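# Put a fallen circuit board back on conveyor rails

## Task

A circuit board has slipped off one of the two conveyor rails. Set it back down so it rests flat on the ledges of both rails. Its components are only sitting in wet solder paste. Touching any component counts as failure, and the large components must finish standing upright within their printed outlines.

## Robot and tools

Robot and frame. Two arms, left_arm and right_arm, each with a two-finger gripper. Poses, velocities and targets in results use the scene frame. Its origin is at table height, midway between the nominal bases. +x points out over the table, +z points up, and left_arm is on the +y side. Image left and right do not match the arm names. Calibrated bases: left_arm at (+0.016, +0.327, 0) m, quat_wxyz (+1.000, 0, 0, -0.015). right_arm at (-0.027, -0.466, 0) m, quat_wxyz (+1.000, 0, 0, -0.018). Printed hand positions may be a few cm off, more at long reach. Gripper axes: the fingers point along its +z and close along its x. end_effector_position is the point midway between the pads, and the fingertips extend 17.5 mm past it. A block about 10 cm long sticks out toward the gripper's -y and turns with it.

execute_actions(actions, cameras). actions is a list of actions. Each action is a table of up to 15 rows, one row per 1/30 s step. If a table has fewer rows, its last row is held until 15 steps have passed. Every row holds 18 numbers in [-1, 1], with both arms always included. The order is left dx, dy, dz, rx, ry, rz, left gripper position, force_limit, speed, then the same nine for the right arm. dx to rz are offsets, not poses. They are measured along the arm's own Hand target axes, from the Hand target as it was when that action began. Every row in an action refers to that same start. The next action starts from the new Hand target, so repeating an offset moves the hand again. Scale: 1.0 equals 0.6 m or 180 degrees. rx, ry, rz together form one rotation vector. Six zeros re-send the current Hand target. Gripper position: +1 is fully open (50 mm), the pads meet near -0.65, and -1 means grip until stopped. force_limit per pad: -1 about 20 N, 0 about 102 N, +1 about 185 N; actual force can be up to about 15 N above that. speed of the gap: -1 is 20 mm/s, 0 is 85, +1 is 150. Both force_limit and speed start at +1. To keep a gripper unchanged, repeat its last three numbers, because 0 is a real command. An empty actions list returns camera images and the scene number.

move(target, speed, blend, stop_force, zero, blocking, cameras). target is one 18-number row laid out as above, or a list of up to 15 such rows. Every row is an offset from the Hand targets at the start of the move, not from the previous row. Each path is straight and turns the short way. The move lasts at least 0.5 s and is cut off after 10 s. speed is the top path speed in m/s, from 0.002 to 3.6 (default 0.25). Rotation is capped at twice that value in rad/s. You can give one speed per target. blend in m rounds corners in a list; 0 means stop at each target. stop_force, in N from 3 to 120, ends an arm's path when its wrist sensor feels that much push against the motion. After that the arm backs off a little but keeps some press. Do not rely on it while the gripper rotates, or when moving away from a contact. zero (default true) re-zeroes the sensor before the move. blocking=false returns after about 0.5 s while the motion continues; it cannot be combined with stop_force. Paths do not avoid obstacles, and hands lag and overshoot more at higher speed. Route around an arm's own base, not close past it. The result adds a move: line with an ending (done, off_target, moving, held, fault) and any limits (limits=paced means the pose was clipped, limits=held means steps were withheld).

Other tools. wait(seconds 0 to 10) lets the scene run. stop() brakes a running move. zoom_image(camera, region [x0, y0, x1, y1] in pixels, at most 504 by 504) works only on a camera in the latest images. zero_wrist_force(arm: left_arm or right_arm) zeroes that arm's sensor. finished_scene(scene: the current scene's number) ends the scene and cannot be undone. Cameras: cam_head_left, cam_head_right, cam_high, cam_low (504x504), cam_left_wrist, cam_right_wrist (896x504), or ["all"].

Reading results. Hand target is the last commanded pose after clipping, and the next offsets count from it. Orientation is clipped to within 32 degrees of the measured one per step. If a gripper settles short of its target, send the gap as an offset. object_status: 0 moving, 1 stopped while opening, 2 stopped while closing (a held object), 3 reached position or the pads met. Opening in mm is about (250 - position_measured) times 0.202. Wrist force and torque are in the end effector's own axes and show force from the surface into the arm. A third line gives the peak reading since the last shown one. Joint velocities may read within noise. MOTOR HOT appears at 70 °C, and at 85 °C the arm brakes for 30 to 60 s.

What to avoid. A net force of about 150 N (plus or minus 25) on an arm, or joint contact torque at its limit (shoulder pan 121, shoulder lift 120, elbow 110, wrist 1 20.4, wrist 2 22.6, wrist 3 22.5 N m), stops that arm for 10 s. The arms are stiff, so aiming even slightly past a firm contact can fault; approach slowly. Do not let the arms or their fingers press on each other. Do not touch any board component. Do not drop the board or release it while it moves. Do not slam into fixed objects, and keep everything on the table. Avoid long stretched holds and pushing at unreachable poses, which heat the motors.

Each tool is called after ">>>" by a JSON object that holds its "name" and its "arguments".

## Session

>>> {"name": "execute_actions", "arguments": {"actions": []}}

>>> {"name": "zoom_image", "arguments": {"camera": "cam_high", "region": [180, 170, 380, 370]}}

Scene clock: 0.00 s.
left_arm: end_effector_position=(+0.3437, +0.0908, +0.1767) position_measured=3 object_status=3 end_effector_quat_wxyz=(+0.301, +0.385, +0.846, +0.214) | right_arm: end_effector_position=(+0.8187, -0.1389, +0.1925) position_measured=3 object_status=3 end_effector_quat_wxyz=(-0.018, +0.902, +0.413, +0.125)
Joint positions: left_arm=[-1.468 -1.982 2.447 -1.925 -0.821 -2.26] | right_arm=[3.69 -2.513 -0.613 -1.333 1.586 1.226]
Joint velocities: within noise
Joint torques (N m): no reading
Wrist force (N): no reading
Wrist torque (N m): no reading
Wrist force, peak (N): no reading
Hand target: left_arm +0.3437, +0.0908, +0.1767; +0.301, +0.385, +0.846, +0.214 | right_arm +0.8187, -0.1389, +0.1925; -0.018, +0.902, +0.413, +0.125
Tool commands: left_gripper/position=+1.0 left_gripper/force_limit=+1.0 left_gripper/speed=+1.0 right_gripper/position=+1.0 right_gripper/force_limit=+1.0 right_gripper/speed=+1.0

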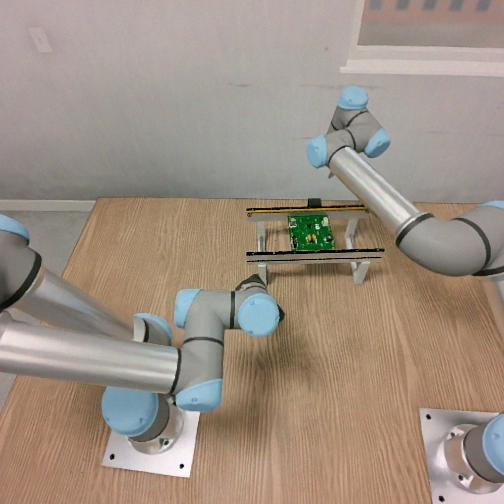

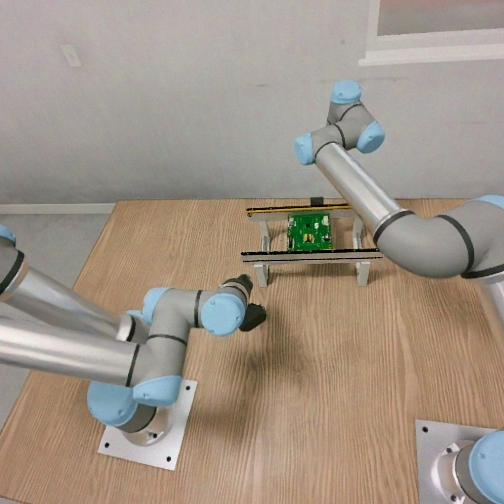

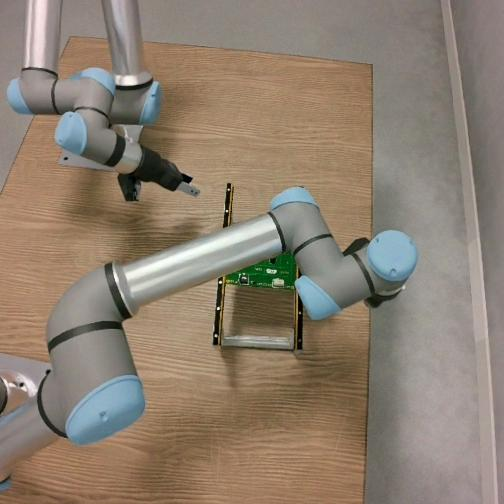

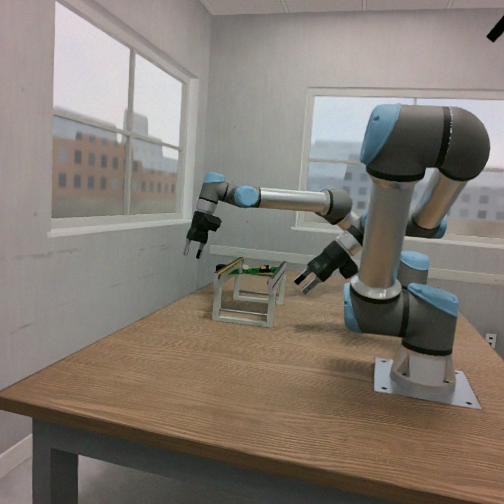

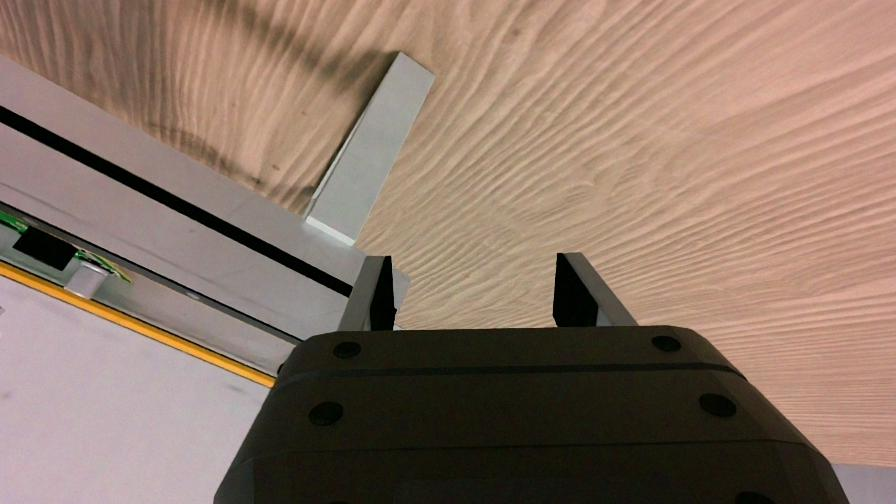

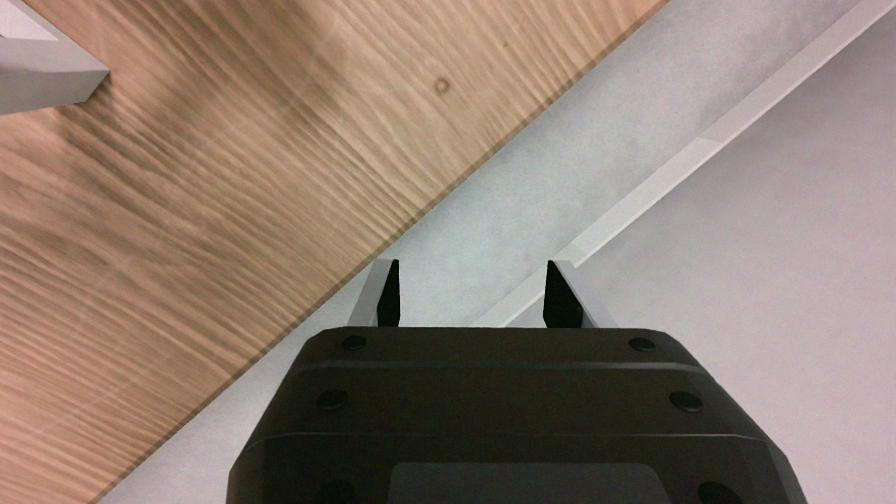

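Scaled by 2.520 from the camera's 504x504 image, which has a finer 720x720 frame.

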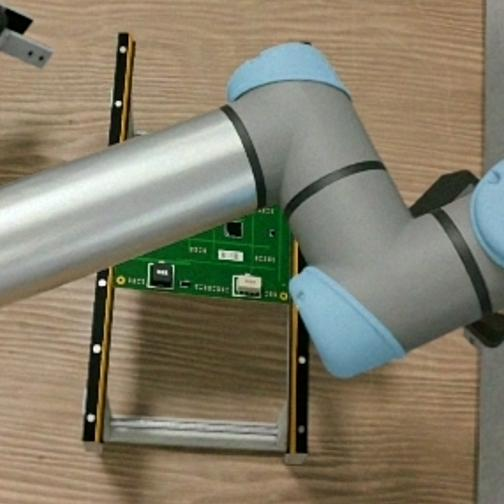

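>>> {"name": "move", "arguments": {"target": [[0,0,0,0,0,0,1,1,1,-0.0695,-0.0082,-0.3967,0,0,0,1,1,1],[0,0,0,0,0,0,1,1,1,-0.333,-0.1542,-0.404,0.2288,0.0163,0.2592,1,1,1],[-0.1165,0.3785,-0.1862,0.3559,0.0885,-0.366,1,1,1,-0.3183,-0.2298,-0.1777,0.2288,0.0163,0.2592,1,1,1],[-0.227,0.426,-0.0035,0.3559,0.0885,-0.366,1,1,1,-0.3183,-0.2298,-0.1777,0.2288,0.0163,0.2592,1,1,1],[-0.2562,0.2062,0.1443,0.3559,0.0885,-0.366,1,1,1,-0.3183,-0.2298,-0.1777,0.2288,0.0163,0.2592,1,1,1]], "speed": 0.4, "blend": [0.03,0.01,0.03,0.03,0], "cameras": ["cam_high","cam_left_wrist","cam_right_wrist"]}}

Scene clock: 48.63 s.
left_arm: end_effector_position=(+0.5470, +0.0582, +0.2402) position_measured=3 object_status=3 end_effector_quat_wxyz=(+0.019, -0.047, +0.923, -0.383) | right_arm: end_effector_position=(+0.5731, -0.2041, +0.2401) position_measured=3 object_status=3 end_effector_quat_wxyz=(-0.382, +0.923, +0.047, -0.019)
Joint positions: left_arm=[-0.395 -1.388 1.929 -2.579 -2.229 -2.259] | right_arm=[3.521 -1.94 -1.619 -0.917 2.328 1.908]
Joint torques (N m): left_arm=[-7.8 -14.92 -6.71 -6.7 1.17 -2.36] | right_arm=[8.63 21.86 9.84 5.28 -0.93 2.63]
Wrist force (N): left_arm=[-0.7 1.1 2.0] | right_arm=[-1.1 -2.6 2.0]
Wrist torque (N m): left_arm=[0.04 0.06 -0.25] | right_arm=[0.22 0.04 -0.08]
Wrist force, peak (N): left_arm=[-4.3 4.6 -1.0] | right_arm=[-1.3 -3.1 2.4]
Hand target: left_arm +0.5470, +0.0581, +0.2402; +0.019, -0.047, +0.923, -0.383 | right_arm +0.5731, -0.2041, +0.2401; -0.382, +0.923, +0.047, -0.019
Off the commanded pose: left_arm 0.000 m, 0 deg | right_arm 0.000 m, 0 deg.
move: done
Images, in order (width x height): cam_high 504x504, cam_left_wrist 896x504, cam_right_wrist 896x504.

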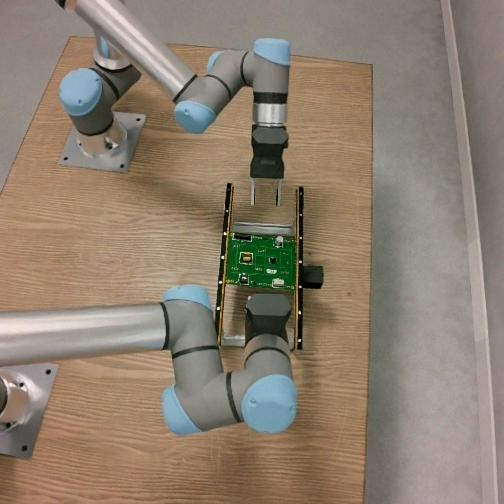

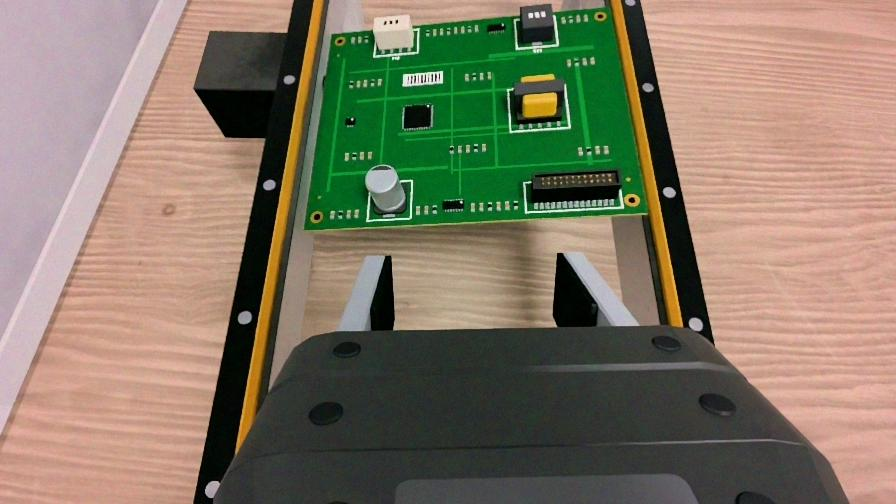

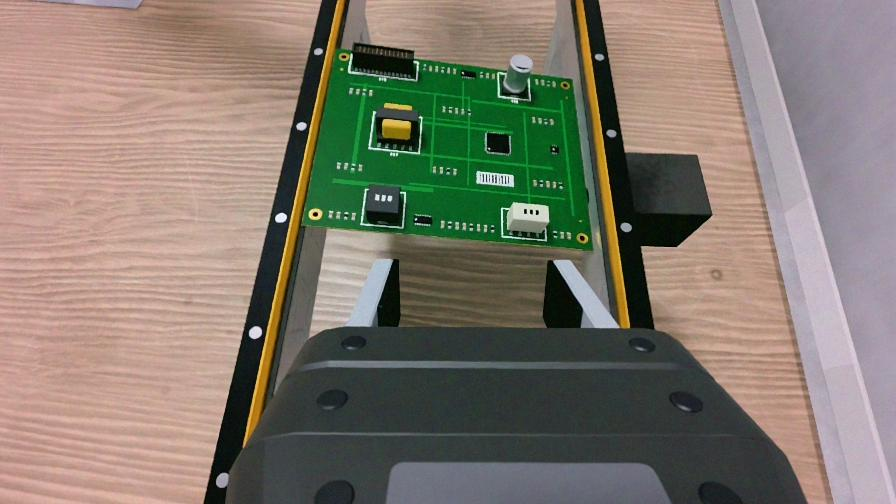

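>>> {"name": "move", "arguments": {"target": [[0.005,0.0568,0,0,0.0371,-0.0273,1,1,1,-0.0033,0.0707,0,0,-0.0273,0.0371,1,1,1],[0.005,0.0568,0.1083,0,0.0371,-0.0273,1,1,1,-0.0033,0.0707,0.1267,0,-0.0273,0.0371,1,1,1]], "speed": 0.15, "blend": 0.01, "cameras": ["cam_left_wrist","cam_right_wrist"]}}

Scene clock: 79.67 s.
left_arm: end_effector_position=(+0.5462, +0.0361, +0.1702) position_measured=3 object_status=3 end_effector_quat_wxyz=(-0.051, -0.064, +0.919, -0.385) | right_arm: end_effector_position=(+0.5687, -0.1807, +0.1563) position_measured=3 object_status=3 end_effector_quat_wxyz=(-0.378, +0.922, +0.009, -0.081)
Joint positions: left_arm=[-0.406 -1.239 1.924 -2.615 -2.3 -2.284] | right_arm=[3.55 -2.068 -1.648 -0.844 2.354 1.987]
Joint torques (N m): left_arm=[-7.16 -17.87 -7.95 -7.04 1.04 -2.48] | right_arm=[8.36 24.81 8.23 5.3 -0.87 2.84]
Wrist force (N): left_arm=[-1.3 0.9 1.7] | right_arm=[-1.4 -2.1 1.9]
Wrist torque (N m): left_arm=[0.02 0.14 -0.28] | right_arm=[0.26 0.00 -0.04]
Wrist force, peak (N): left_arm=[-3.7 5.8 -1.6] | right_arm=[-1.8 -4.6 4.5]
Hand target: left_arm +0.5463, +0.0360, +0.1702; -0.051, -0.064, +0.919, -0.385 | right_arm +0.5687, -0.1806, +0.1563; -0.378, +0.922, +0.009, -0.081
Off the commanded pose: left_arm 0.000 m, 0 deg | right_arm 0.000 m, 0 deg.
move: done
Images, in order (width x height): cam_left_wrist 896x504, cam_right_wrist 896x504.

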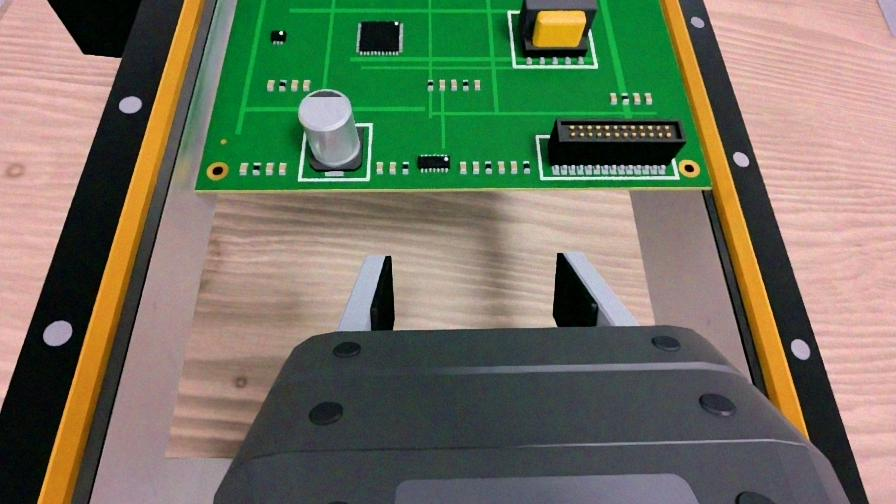

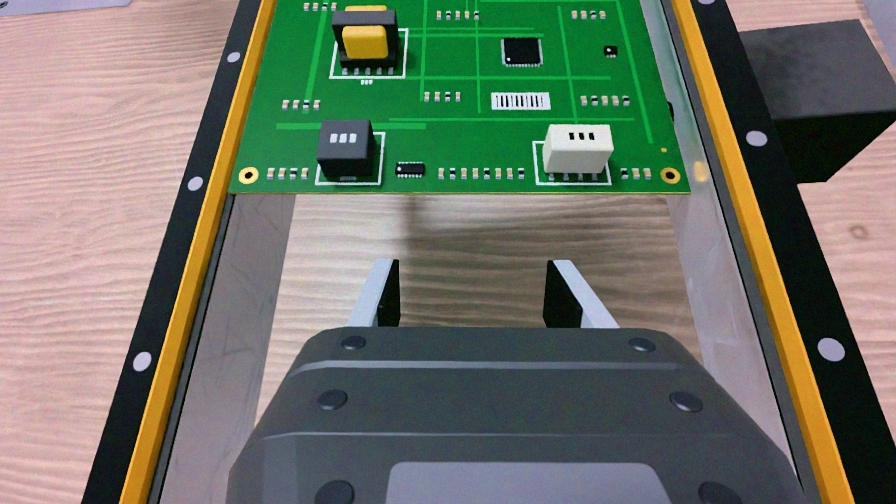

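>>> {"name": "move", "arguments": {"target": [[-0.0067,0,0.0343,0,0,0,1,1,1,-0.0067,0,0.039,0,0,0,1,1,1],[-0.0067,-0.0325,0.0343,0,0,0,1,1,1,-0.0067,-0.0383,0.039,0,0,0,1,1,1],[-0.0047,-0.0419,0.0249,0,0,0,1,1,1,-0.0087,-0.0477,0.0296,0,0,0,1,1,1]], "speed": [0.06,0.025,0.02], "blend": 0.001, "cameras": ["cam_left_wrist","cam_right_wrist"]}}

Scene clock: 98.63 s.
left_arm: end_effector_position=(+0.5523, +0.0081, +0.1769) position_measured=3 object_status=3 end_effector_quat_wxyz=(-0.051, -0.064, +0.919, -0.385) | right_arm: end_effector_position=(+0.5621, -0.1483, +0.1646) position_measured=3 object_status=3 end_effector_quat_wxyz=(-0.378, +0.922, +0.009, -0.081)
Joint positions: left_arm=[-0.447 -1.218 1.882 -2.627 -2.285 -2.335] | right_arm=[3.601 -2.065 -1.643 -0.802 2.345 2.058]
Joint torques (N m): left_arm=[-8.95 -50.5 -41.94 -0.79 0.73 -1.49] | right_arm=[9.23 70.77 37.28 1.53 -0.57 1.94]
Wrist force (N): left_arm=[-0.9 2.4 1.2] | right_arm=[-2.2 0.0 1.4]
Wrist torque (N m): left_arm=[0.05 0.10 -0.29] | right_arm=[0.31 0.03 0.01]
Wrist force, peak (N): left_arm=[-1.2 2.6 1.3] | right_arm=[-1.8 -2.4 1.9]
Hand target: left_arm +0.5523, +0.0081, +0.1770; -0.051, -0.064, +0.919, -0.385 | right_arm +0.5621, -0.1483, +0.1646; -0.378, +0.922, +0.009, -0.081
Off the commanded pose: left_arm 0.000 m, 0 deg | right_arm 0.000 m, 0 deg.
move: done
Images, in order (width x height): cam_left_wrist 896x504, cam_right_wrist 896x504.

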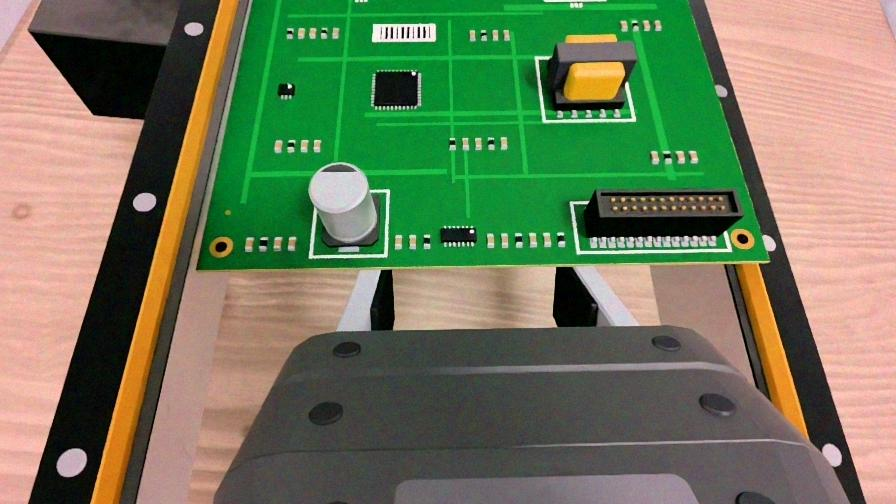

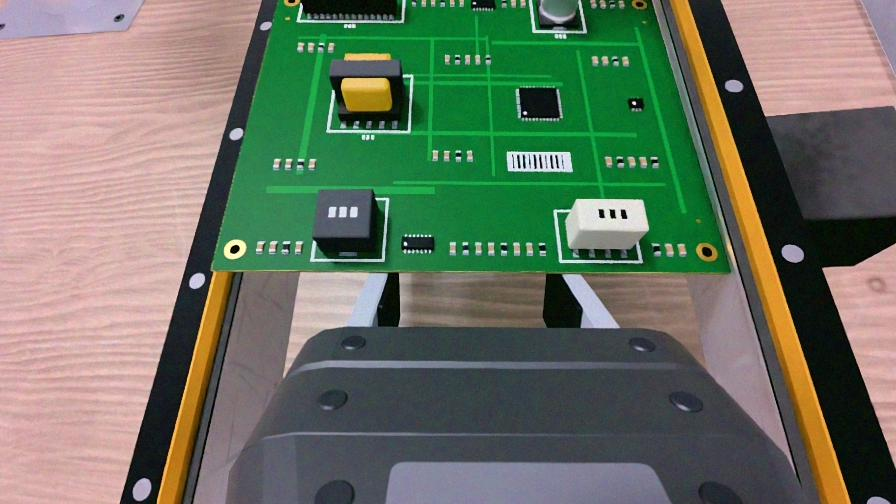

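>>> {"name": "move", "arguments": {"target": [[0.0019,-0.0093,-0.0093,0,0,0,1,1,1,-0.0019,-0.0093,-0.0093,0,0,0,1,1,1],[0.0085,-0.0086,-0.0086,0,0,0,1,1,1,-0.0085,-0.0086,-0.0086,0,0,0,1,1,1],[0.015,-0.0413,-0.0413,0,0,0,1,1,1,-0.015,-0.0413,-0.0413,0,0,0,1,1,1],[0.015,-0.0413,-0.0413,0,-0.0322,0.0322,1,1,1,-0.015,-0.0413,-0.0413,0,0.0322,-0.0322,1,1,1]], "speed": [0.02,0.02,0.025,0.03], "blend": 0.001, "cameras": ["cam_left_wrist","cam_right_wrist","cam_low"]}}

>>> {"name": "zoom_image", "arguments": {"camera": "cam_low", "region": [190, 240, 310, 320]}}

Scene clock: 113.73 s.
left_arm: end_effector_position=(+0.5484, +0.0079, +0.2129) position_measured=3 object_status=3 end_effector_quat_wxyz=(+0.015, -0.037, +0.923, -0.383) | right_arm: end_effector_position=(+0.5582, -0.1485, +0.2006) position_measured=3 object_status=3 end_effector_quat_wxyz=(-0.382, +0.923, +0.037, -0.015)
Joint positions: left_arm=[-0.478 -1.308 1.92 -2.692 -2.202 -2.327] | right_arm=[3.618 -1.981 -1.701 -0.692 2.292 2.062]
Joint torques (N m): left_arm=[-8.27 -49.37 -6.27 -7.56 1.53 2.06] | right_arm=[9.4 66 8 5.49 -0.85 -1.08]
Wrist force (N): left_arm=[-0.1 2.5 1.3] | right_arm=[-0.5 -0.9 1.5]
Wrist torque (N m): left_arm=[0.07 0.04 -0.38] | right_arm=[0.22 0.03 0.00]
Wrist force, peak (N): left_arm=[-1.4 3.3 1.5] | right_arm=[-2.8 0.8 1.6]
Hand target: left_arm +0.5484, +0.0079, +0.2129; +0.015, -0.037, +0.923, -0.383 | right_arm +0.5582, -0.1485, +0.2006; -0.382, +0.923, +0.037, -0.015
Off the commanded pose: left_arm 0.000 m, 0 deg | right_arm 0.000 m, 0 deg.
move: done
Images, in order (width x height): cam_low 504x504, cam_left_wrist 896x504, cam_right_wrist 896x504.

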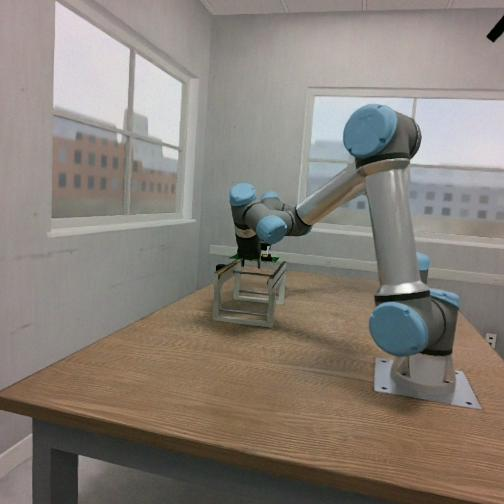

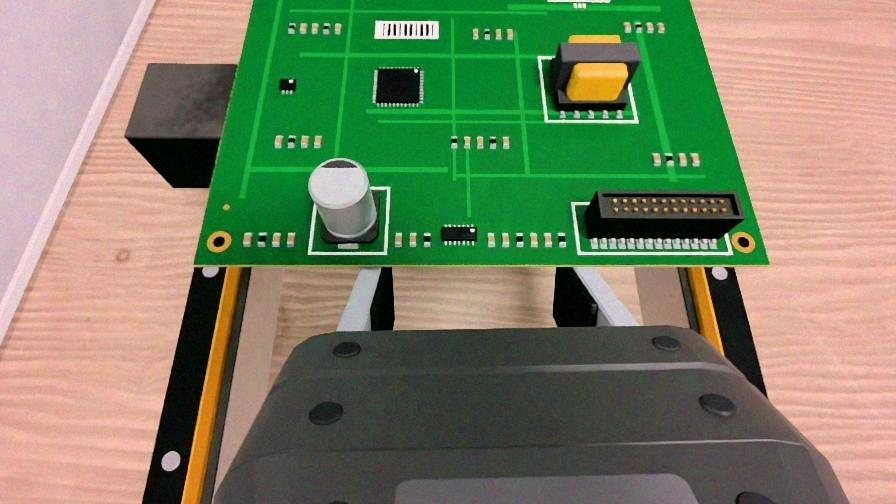

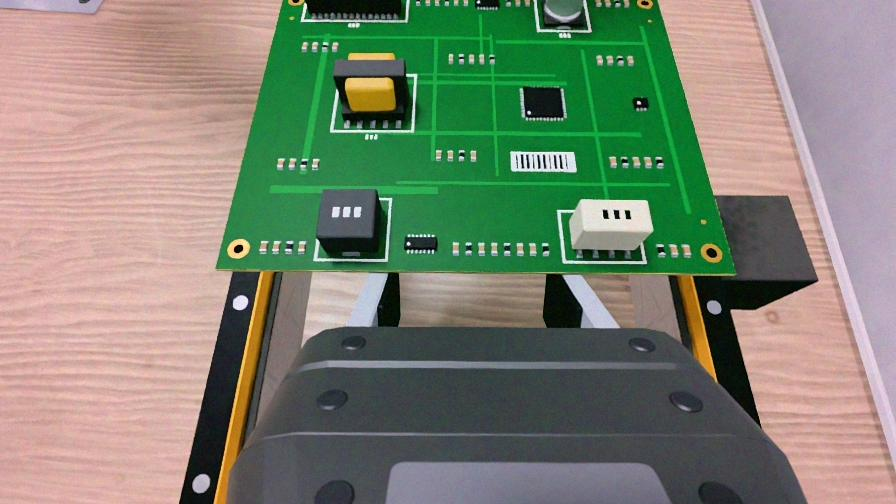

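Scaled by 4.200 from the camera's 504x504 image, which has a finer 720x720 frame.

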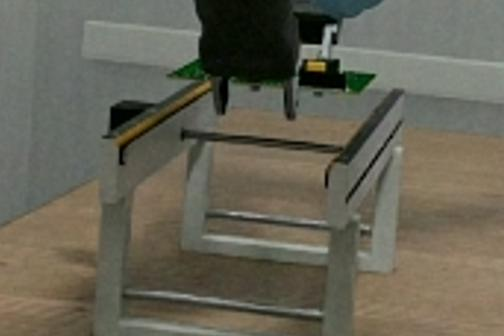

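>>> {"name": "move", "arguments": {"target": [[-0.0055,0,0,0,0,0,1,1,1,0.0055,0,0,0,0,0,1,1,1],[-0.0055,0.0342,0.0342,0,0,0,1,1,1,0.0055,0.0318,0.0318,0,0,0,1,1,1]], "speed": 0.03, "blend": 0.001, "cameras": ["cam_left_wrist","cam_right_wrist"]}}

Scene clock: 126.07 s.
left_arm: end_effector_position=(+0.5517, +0.0081, +0.1840) position_measured=3 object_status=3 end_effector_quat_wxyz=(+0.015, -0.037, +0.923, -0.383) | right_arm: end_effector_position=(+0.5615, -0.1483, +0.1737) position_measured=3 object_status=3 end_effector_quat_wxyz=(-0.382, +0.923, +0.037, -0.015)
Joint positions: left_arm=[-0.474 -1.257 1.943 -2.763 -2.203 -2.323] | right_arm=[3.616 -2.021 -1.719 -0.634 2.293 2.059]
Joint torques (N m): left_arm=[-3.77 -18.33 -4.01 -7.08 -2.76 -1.78] | right_arm=[-6.31 23.82 7.94 5.45 4.3 -0.51]
Wrist force (N): left_arm=[-0.3 2.7 1.1] | right_arm=[-0.9 -0.8 1.0]
Wrist torque (N m): left_arm=[0.09 0.03 -0.40] | right_arm=[0.19 0.05 -0.06]
Wrist force, peak (N): left_arm=[-0.6 2.9 1.4] | right_arm=[-1.1 -1.8 2.2]
Hand target: left_arm +0.5517, +0.0081, +0.1839; +0.015, -0.037, +0.923, -0.383 | right_arm +0.5615, -0.1483, +0.1736; -0.382, +0.923, +0.037, -0.015
Off the commanded pose: left_arm 0.000 m, 0 deg | right_arm 0.000 m, 0 deg.
move: done
Images, in order (width x height): cam_left_wrist 896x504, cam_right_wrist 896x504.

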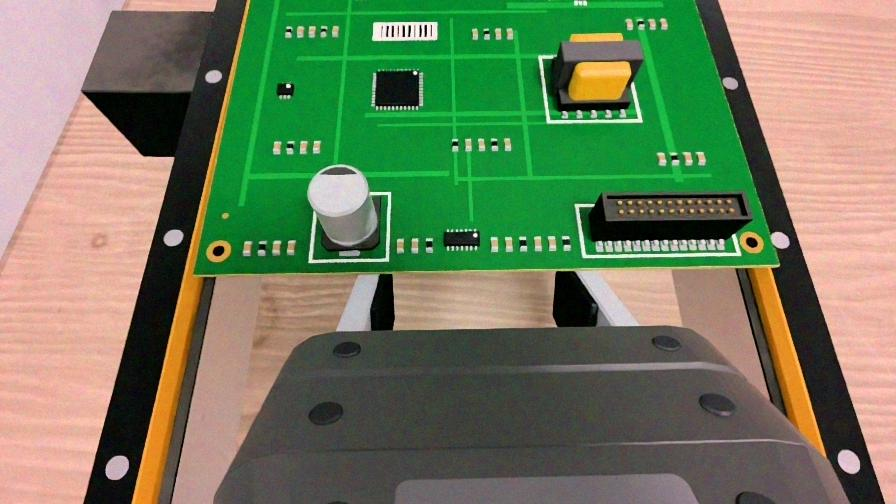

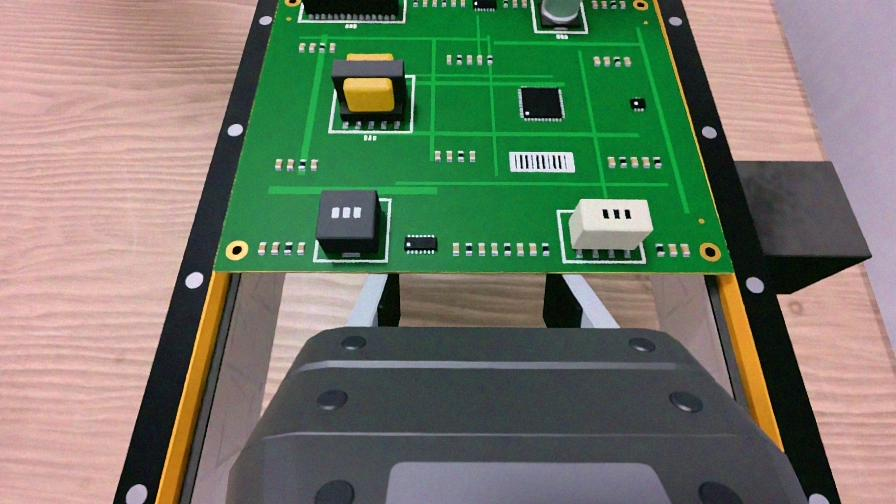

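>>> {"name": "move", "arguments": {"target": [[-0.0012,0,0,0,0,0,1,1,1,0.0012,0,0,0,0,0,1,1,1],[-0.0012,0.0135,0.0135,0,0,0,1,1,1,0.0012,0.0118,0.0118,0,0,0,1,1,1]], "speed": 0.02, "blend": 0.0005, "cameras": ["cam_left_wrist","cam_right_wrist"]}}

>>> {"name": "zoom_image", "arguments": {"camera": "cam_left_wrist", "region": [120, 150, 420, 330]}}

>>> {"name": "zoom_image", "arguments": {"camera": "cam_left_wrist", "region": [560, 150, 860, 330]}}

>>> {"name": "zoom_image", "arguments": {"camera": "cam_right_wrist", "region": [120, 150, 420, 330]}}

>>> {"name": "zoom_image", "arguments": {"camera": "cam_right_wrist", "region": [560, 150, 860, 330]}}

Scene clock: 136.60 s.
left_arm: end_effector_position=(+0.5524, +0.0081, +0.1725) position_measured=3 object_status=3 end_effector_quat_wxyz=(+0.015, -0.037, +0.923, -0.383) | right_arm: end_effector_position=(+0.5622, -0.1483, +0.1636) position_measured=3 object_status=3 end_effector_quat_wxyz=(-0.382, +0.923, +0.037, -0.015)
Joint positions: left_arm=[-0.473 -1.238 1.952 -2.791 -2.204 -2.323] | right_arm=[3.616 -2.036 -1.726 -0.612 2.293 2.059]
Joint torques (N m): left_arm=[6.25 -19.63 -5.67 -6.7 -3.87 0.8] | right_arm=[-5.84 23.14 6.62 5.54 3.63 -1.38]
Wrist force (N): left_arm=[-0.4 1.1 1.9] | right_arm=[-0.9 -2.1 1.4]
Wrist torque (N m): left_arm=[0.05 0.02 -0.42] | right_arm=[0.20 0.00 -0.07]
Wrist force, peak (N): left_arm=[-0.6 3.1 1.4] | right_arm=[-1.0 -2.6 1.7]
Hand target: left_arm +0.5524, +0.0081, +0.1725; +0.015, -0.037, +0.923, -0.383 | right_arm +0.5622, -0.1483, +0.1636; -0.382, +0.923, +0.037, -0.015
Off the commanded pose: left_arm 0.000 m, 0 deg | right_arm 0.000 m, 0 deg.
move: done; blend cut to 0.0004 m at target 1
Images, in order (width x height): cam_left_wrist 896x504, cam_right_wrist 896x504.

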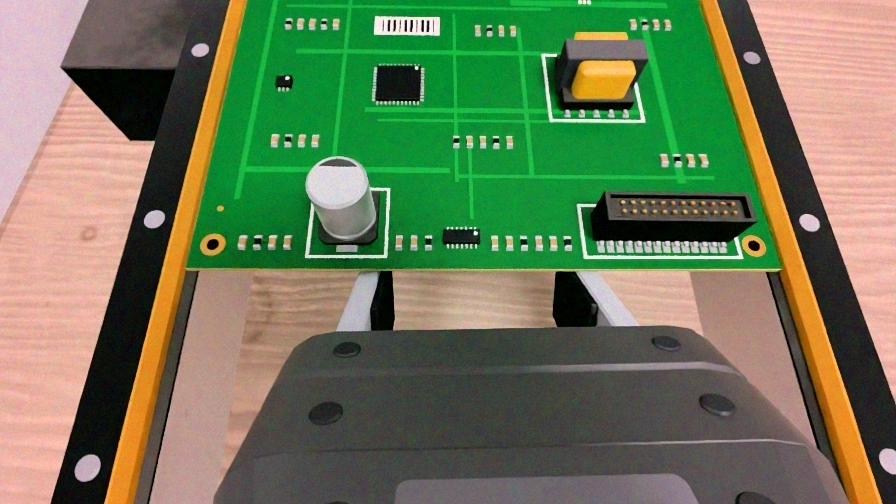

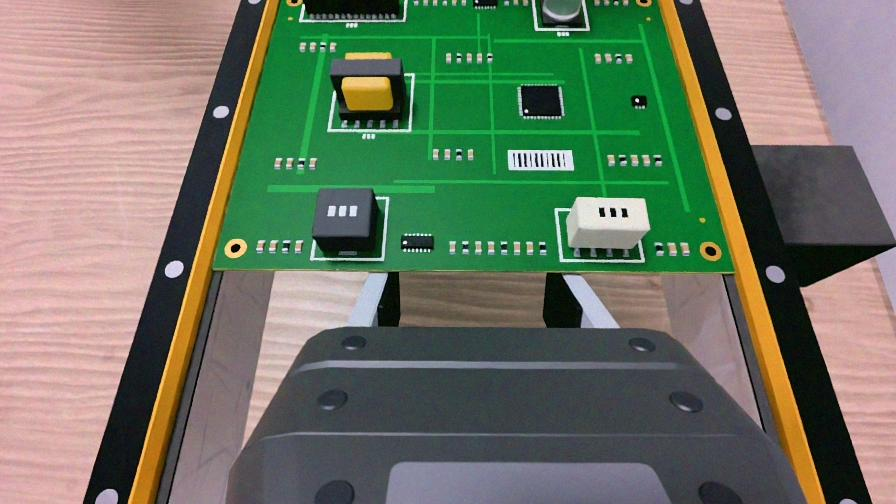

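Scaled by 1.680 from the camera's 896x504 image, which has a finer 1280x720 frame.

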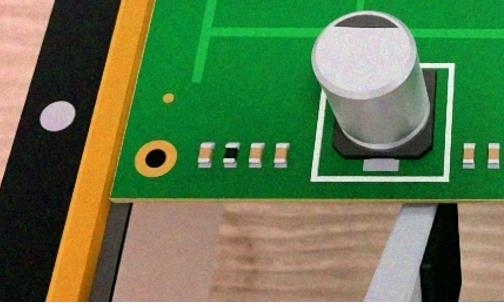

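Scaled by 1.680 from the camera's 896x504 image, which has a finer 1280x720 frame.

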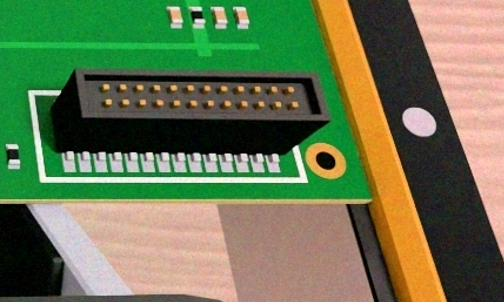

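Scaled by 1.680 from the camera's 896x504 image, which has a finer 1280x720 frame.

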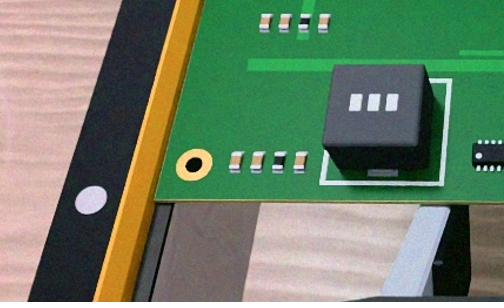

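Scaled by 1.680 from the camera's 896x504 image, which has a finer 1280x720 frame.

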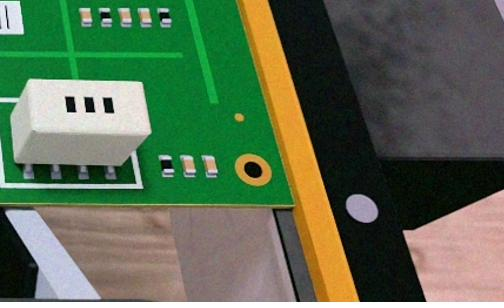

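>>> {"name": "move", "arguments": {"target": [[0,0.009,0.009,0,0,0,1,1,1,0,0.009,0.009,0,0,0,1,1,1],[0,0.042,0.009,0,0,0,1,1,1,0,0.042,0.009,0,0,0,1,1,1],[0,0.042,-0.14,0,0,0,1,1,1,0,0.042,-0.14,0,0,0,1,1,1]], "speed": [0.015,0.05,0.1], "blend": 0.001, "cameras": ["cam_left_wrist","cam_right_wrist","cam_low"]}}

>>> {"name": "zoom_image", "arguments": {"camera": "cam_right_wrist", "region": [230, 0, 680, 330]}}

>>> {"name": "zoom_image", "arguments": {"camera": "cam_left_wrist", "region": [230, 0, 680, 330]}}

Scene clock: 147.30 s.
left_arm: end_effector_position=(+0.5463, +0.0852, +0.2138) position_measured=3 object_status=3 end_effector_quat_wxyz=(+0.015, -0.037, +0.923, -0.383) | right_arm: end_effector_position=(+0.5683, -0.2252, +0.2052) position_measured=3 object_status=3 end_effector_quat_wxyz=(-0.382, +0.923, +0.037, -0.015)
Joint positions: left_arm=[-0.342 -1.365 1.966 -2.586 -2.262 -2.173] | right_arm=[3.493 -1.952 -1.699 -0.832 2.328 1.899]
Joint torques (N m): left_arm=[5.48 -45.92 -40.84 -0.66 -4.51 2.17] | right_arm=[-8.05 65.15 37.22 1.07 4.28 -2.17]
Wrist force (N): left_arm=[-0.7 1.0 2.0] | right_arm=[-1.4 -2.6 1.9]
Wrist torque (N m): left_arm=[0.04 0.07 -0.41] | right_arm=[0.17 0.09 0.04]
Wrist force, peak (N): left_arm=[-0.3 1.5 3.9] | right_arm=[-1.2 -3.5 2.7]
Hand target: left_arm +0.5463, +0.0852, +0.2139; +0.015, -0.037, +0.923, -0.383 | right_arm +0.5683, -0.2252, +0.2053; -0.382, +0.923, +0.037, -0.015
Off the commanded pose: left_arm 0.000 m, 0 deg | right_arm 0.000 m, 0 deg.
move: done
Images, in order (width x height): cam_low 504x504, cam_left_wrist 896x504, cam_right_wrist 896x504.

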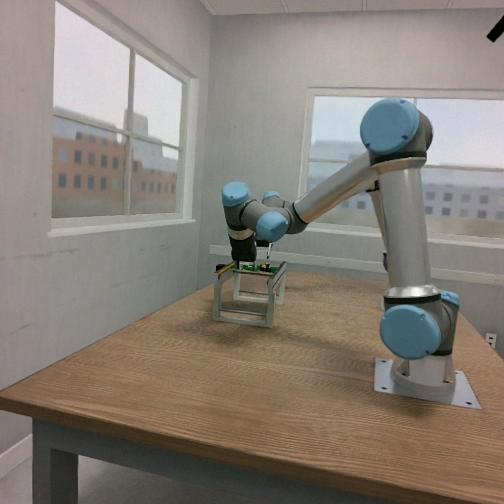

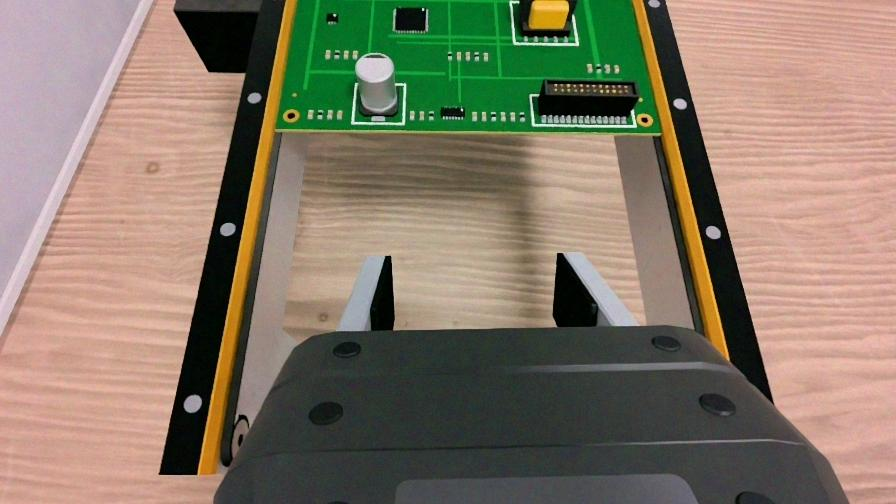

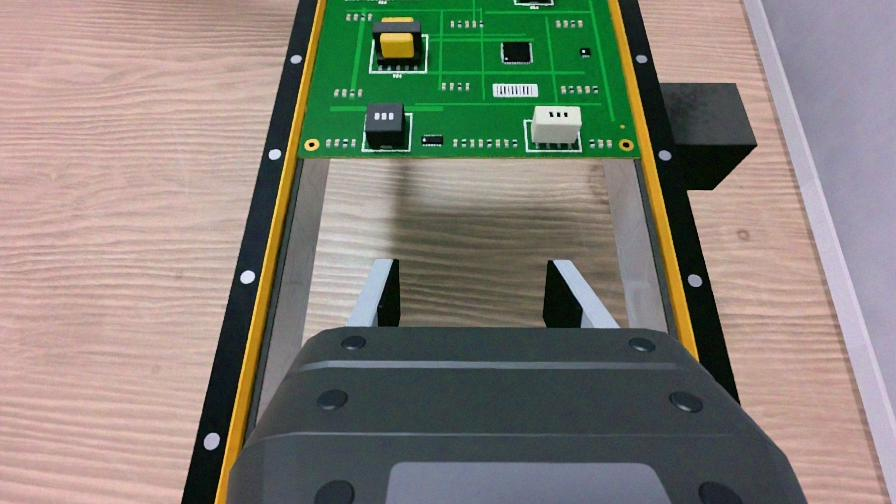

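Scaled by 1.120 from the camera's 896x504 image, which has a finer 1280x720 frame.

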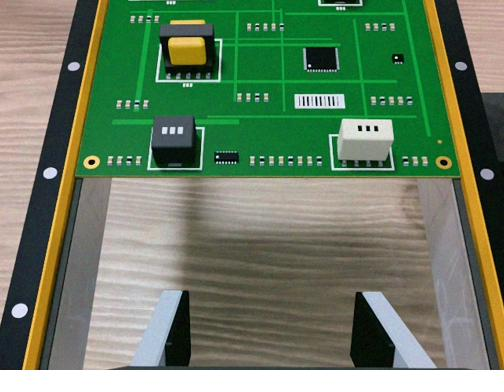

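Scaled by 1.120 from the camera's 896x504 image, which has a finer 1280x720 frame.

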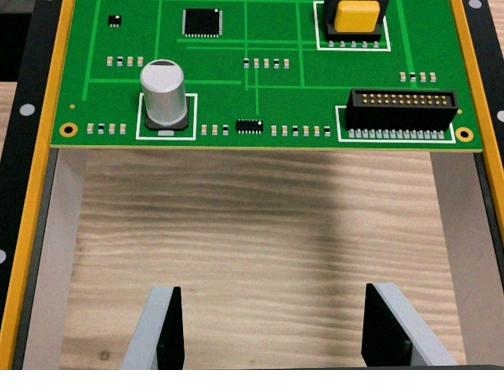

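>>> {"name": "finished_scene", "arguments": {"scene": 2}}

The scene is finished: the task was done.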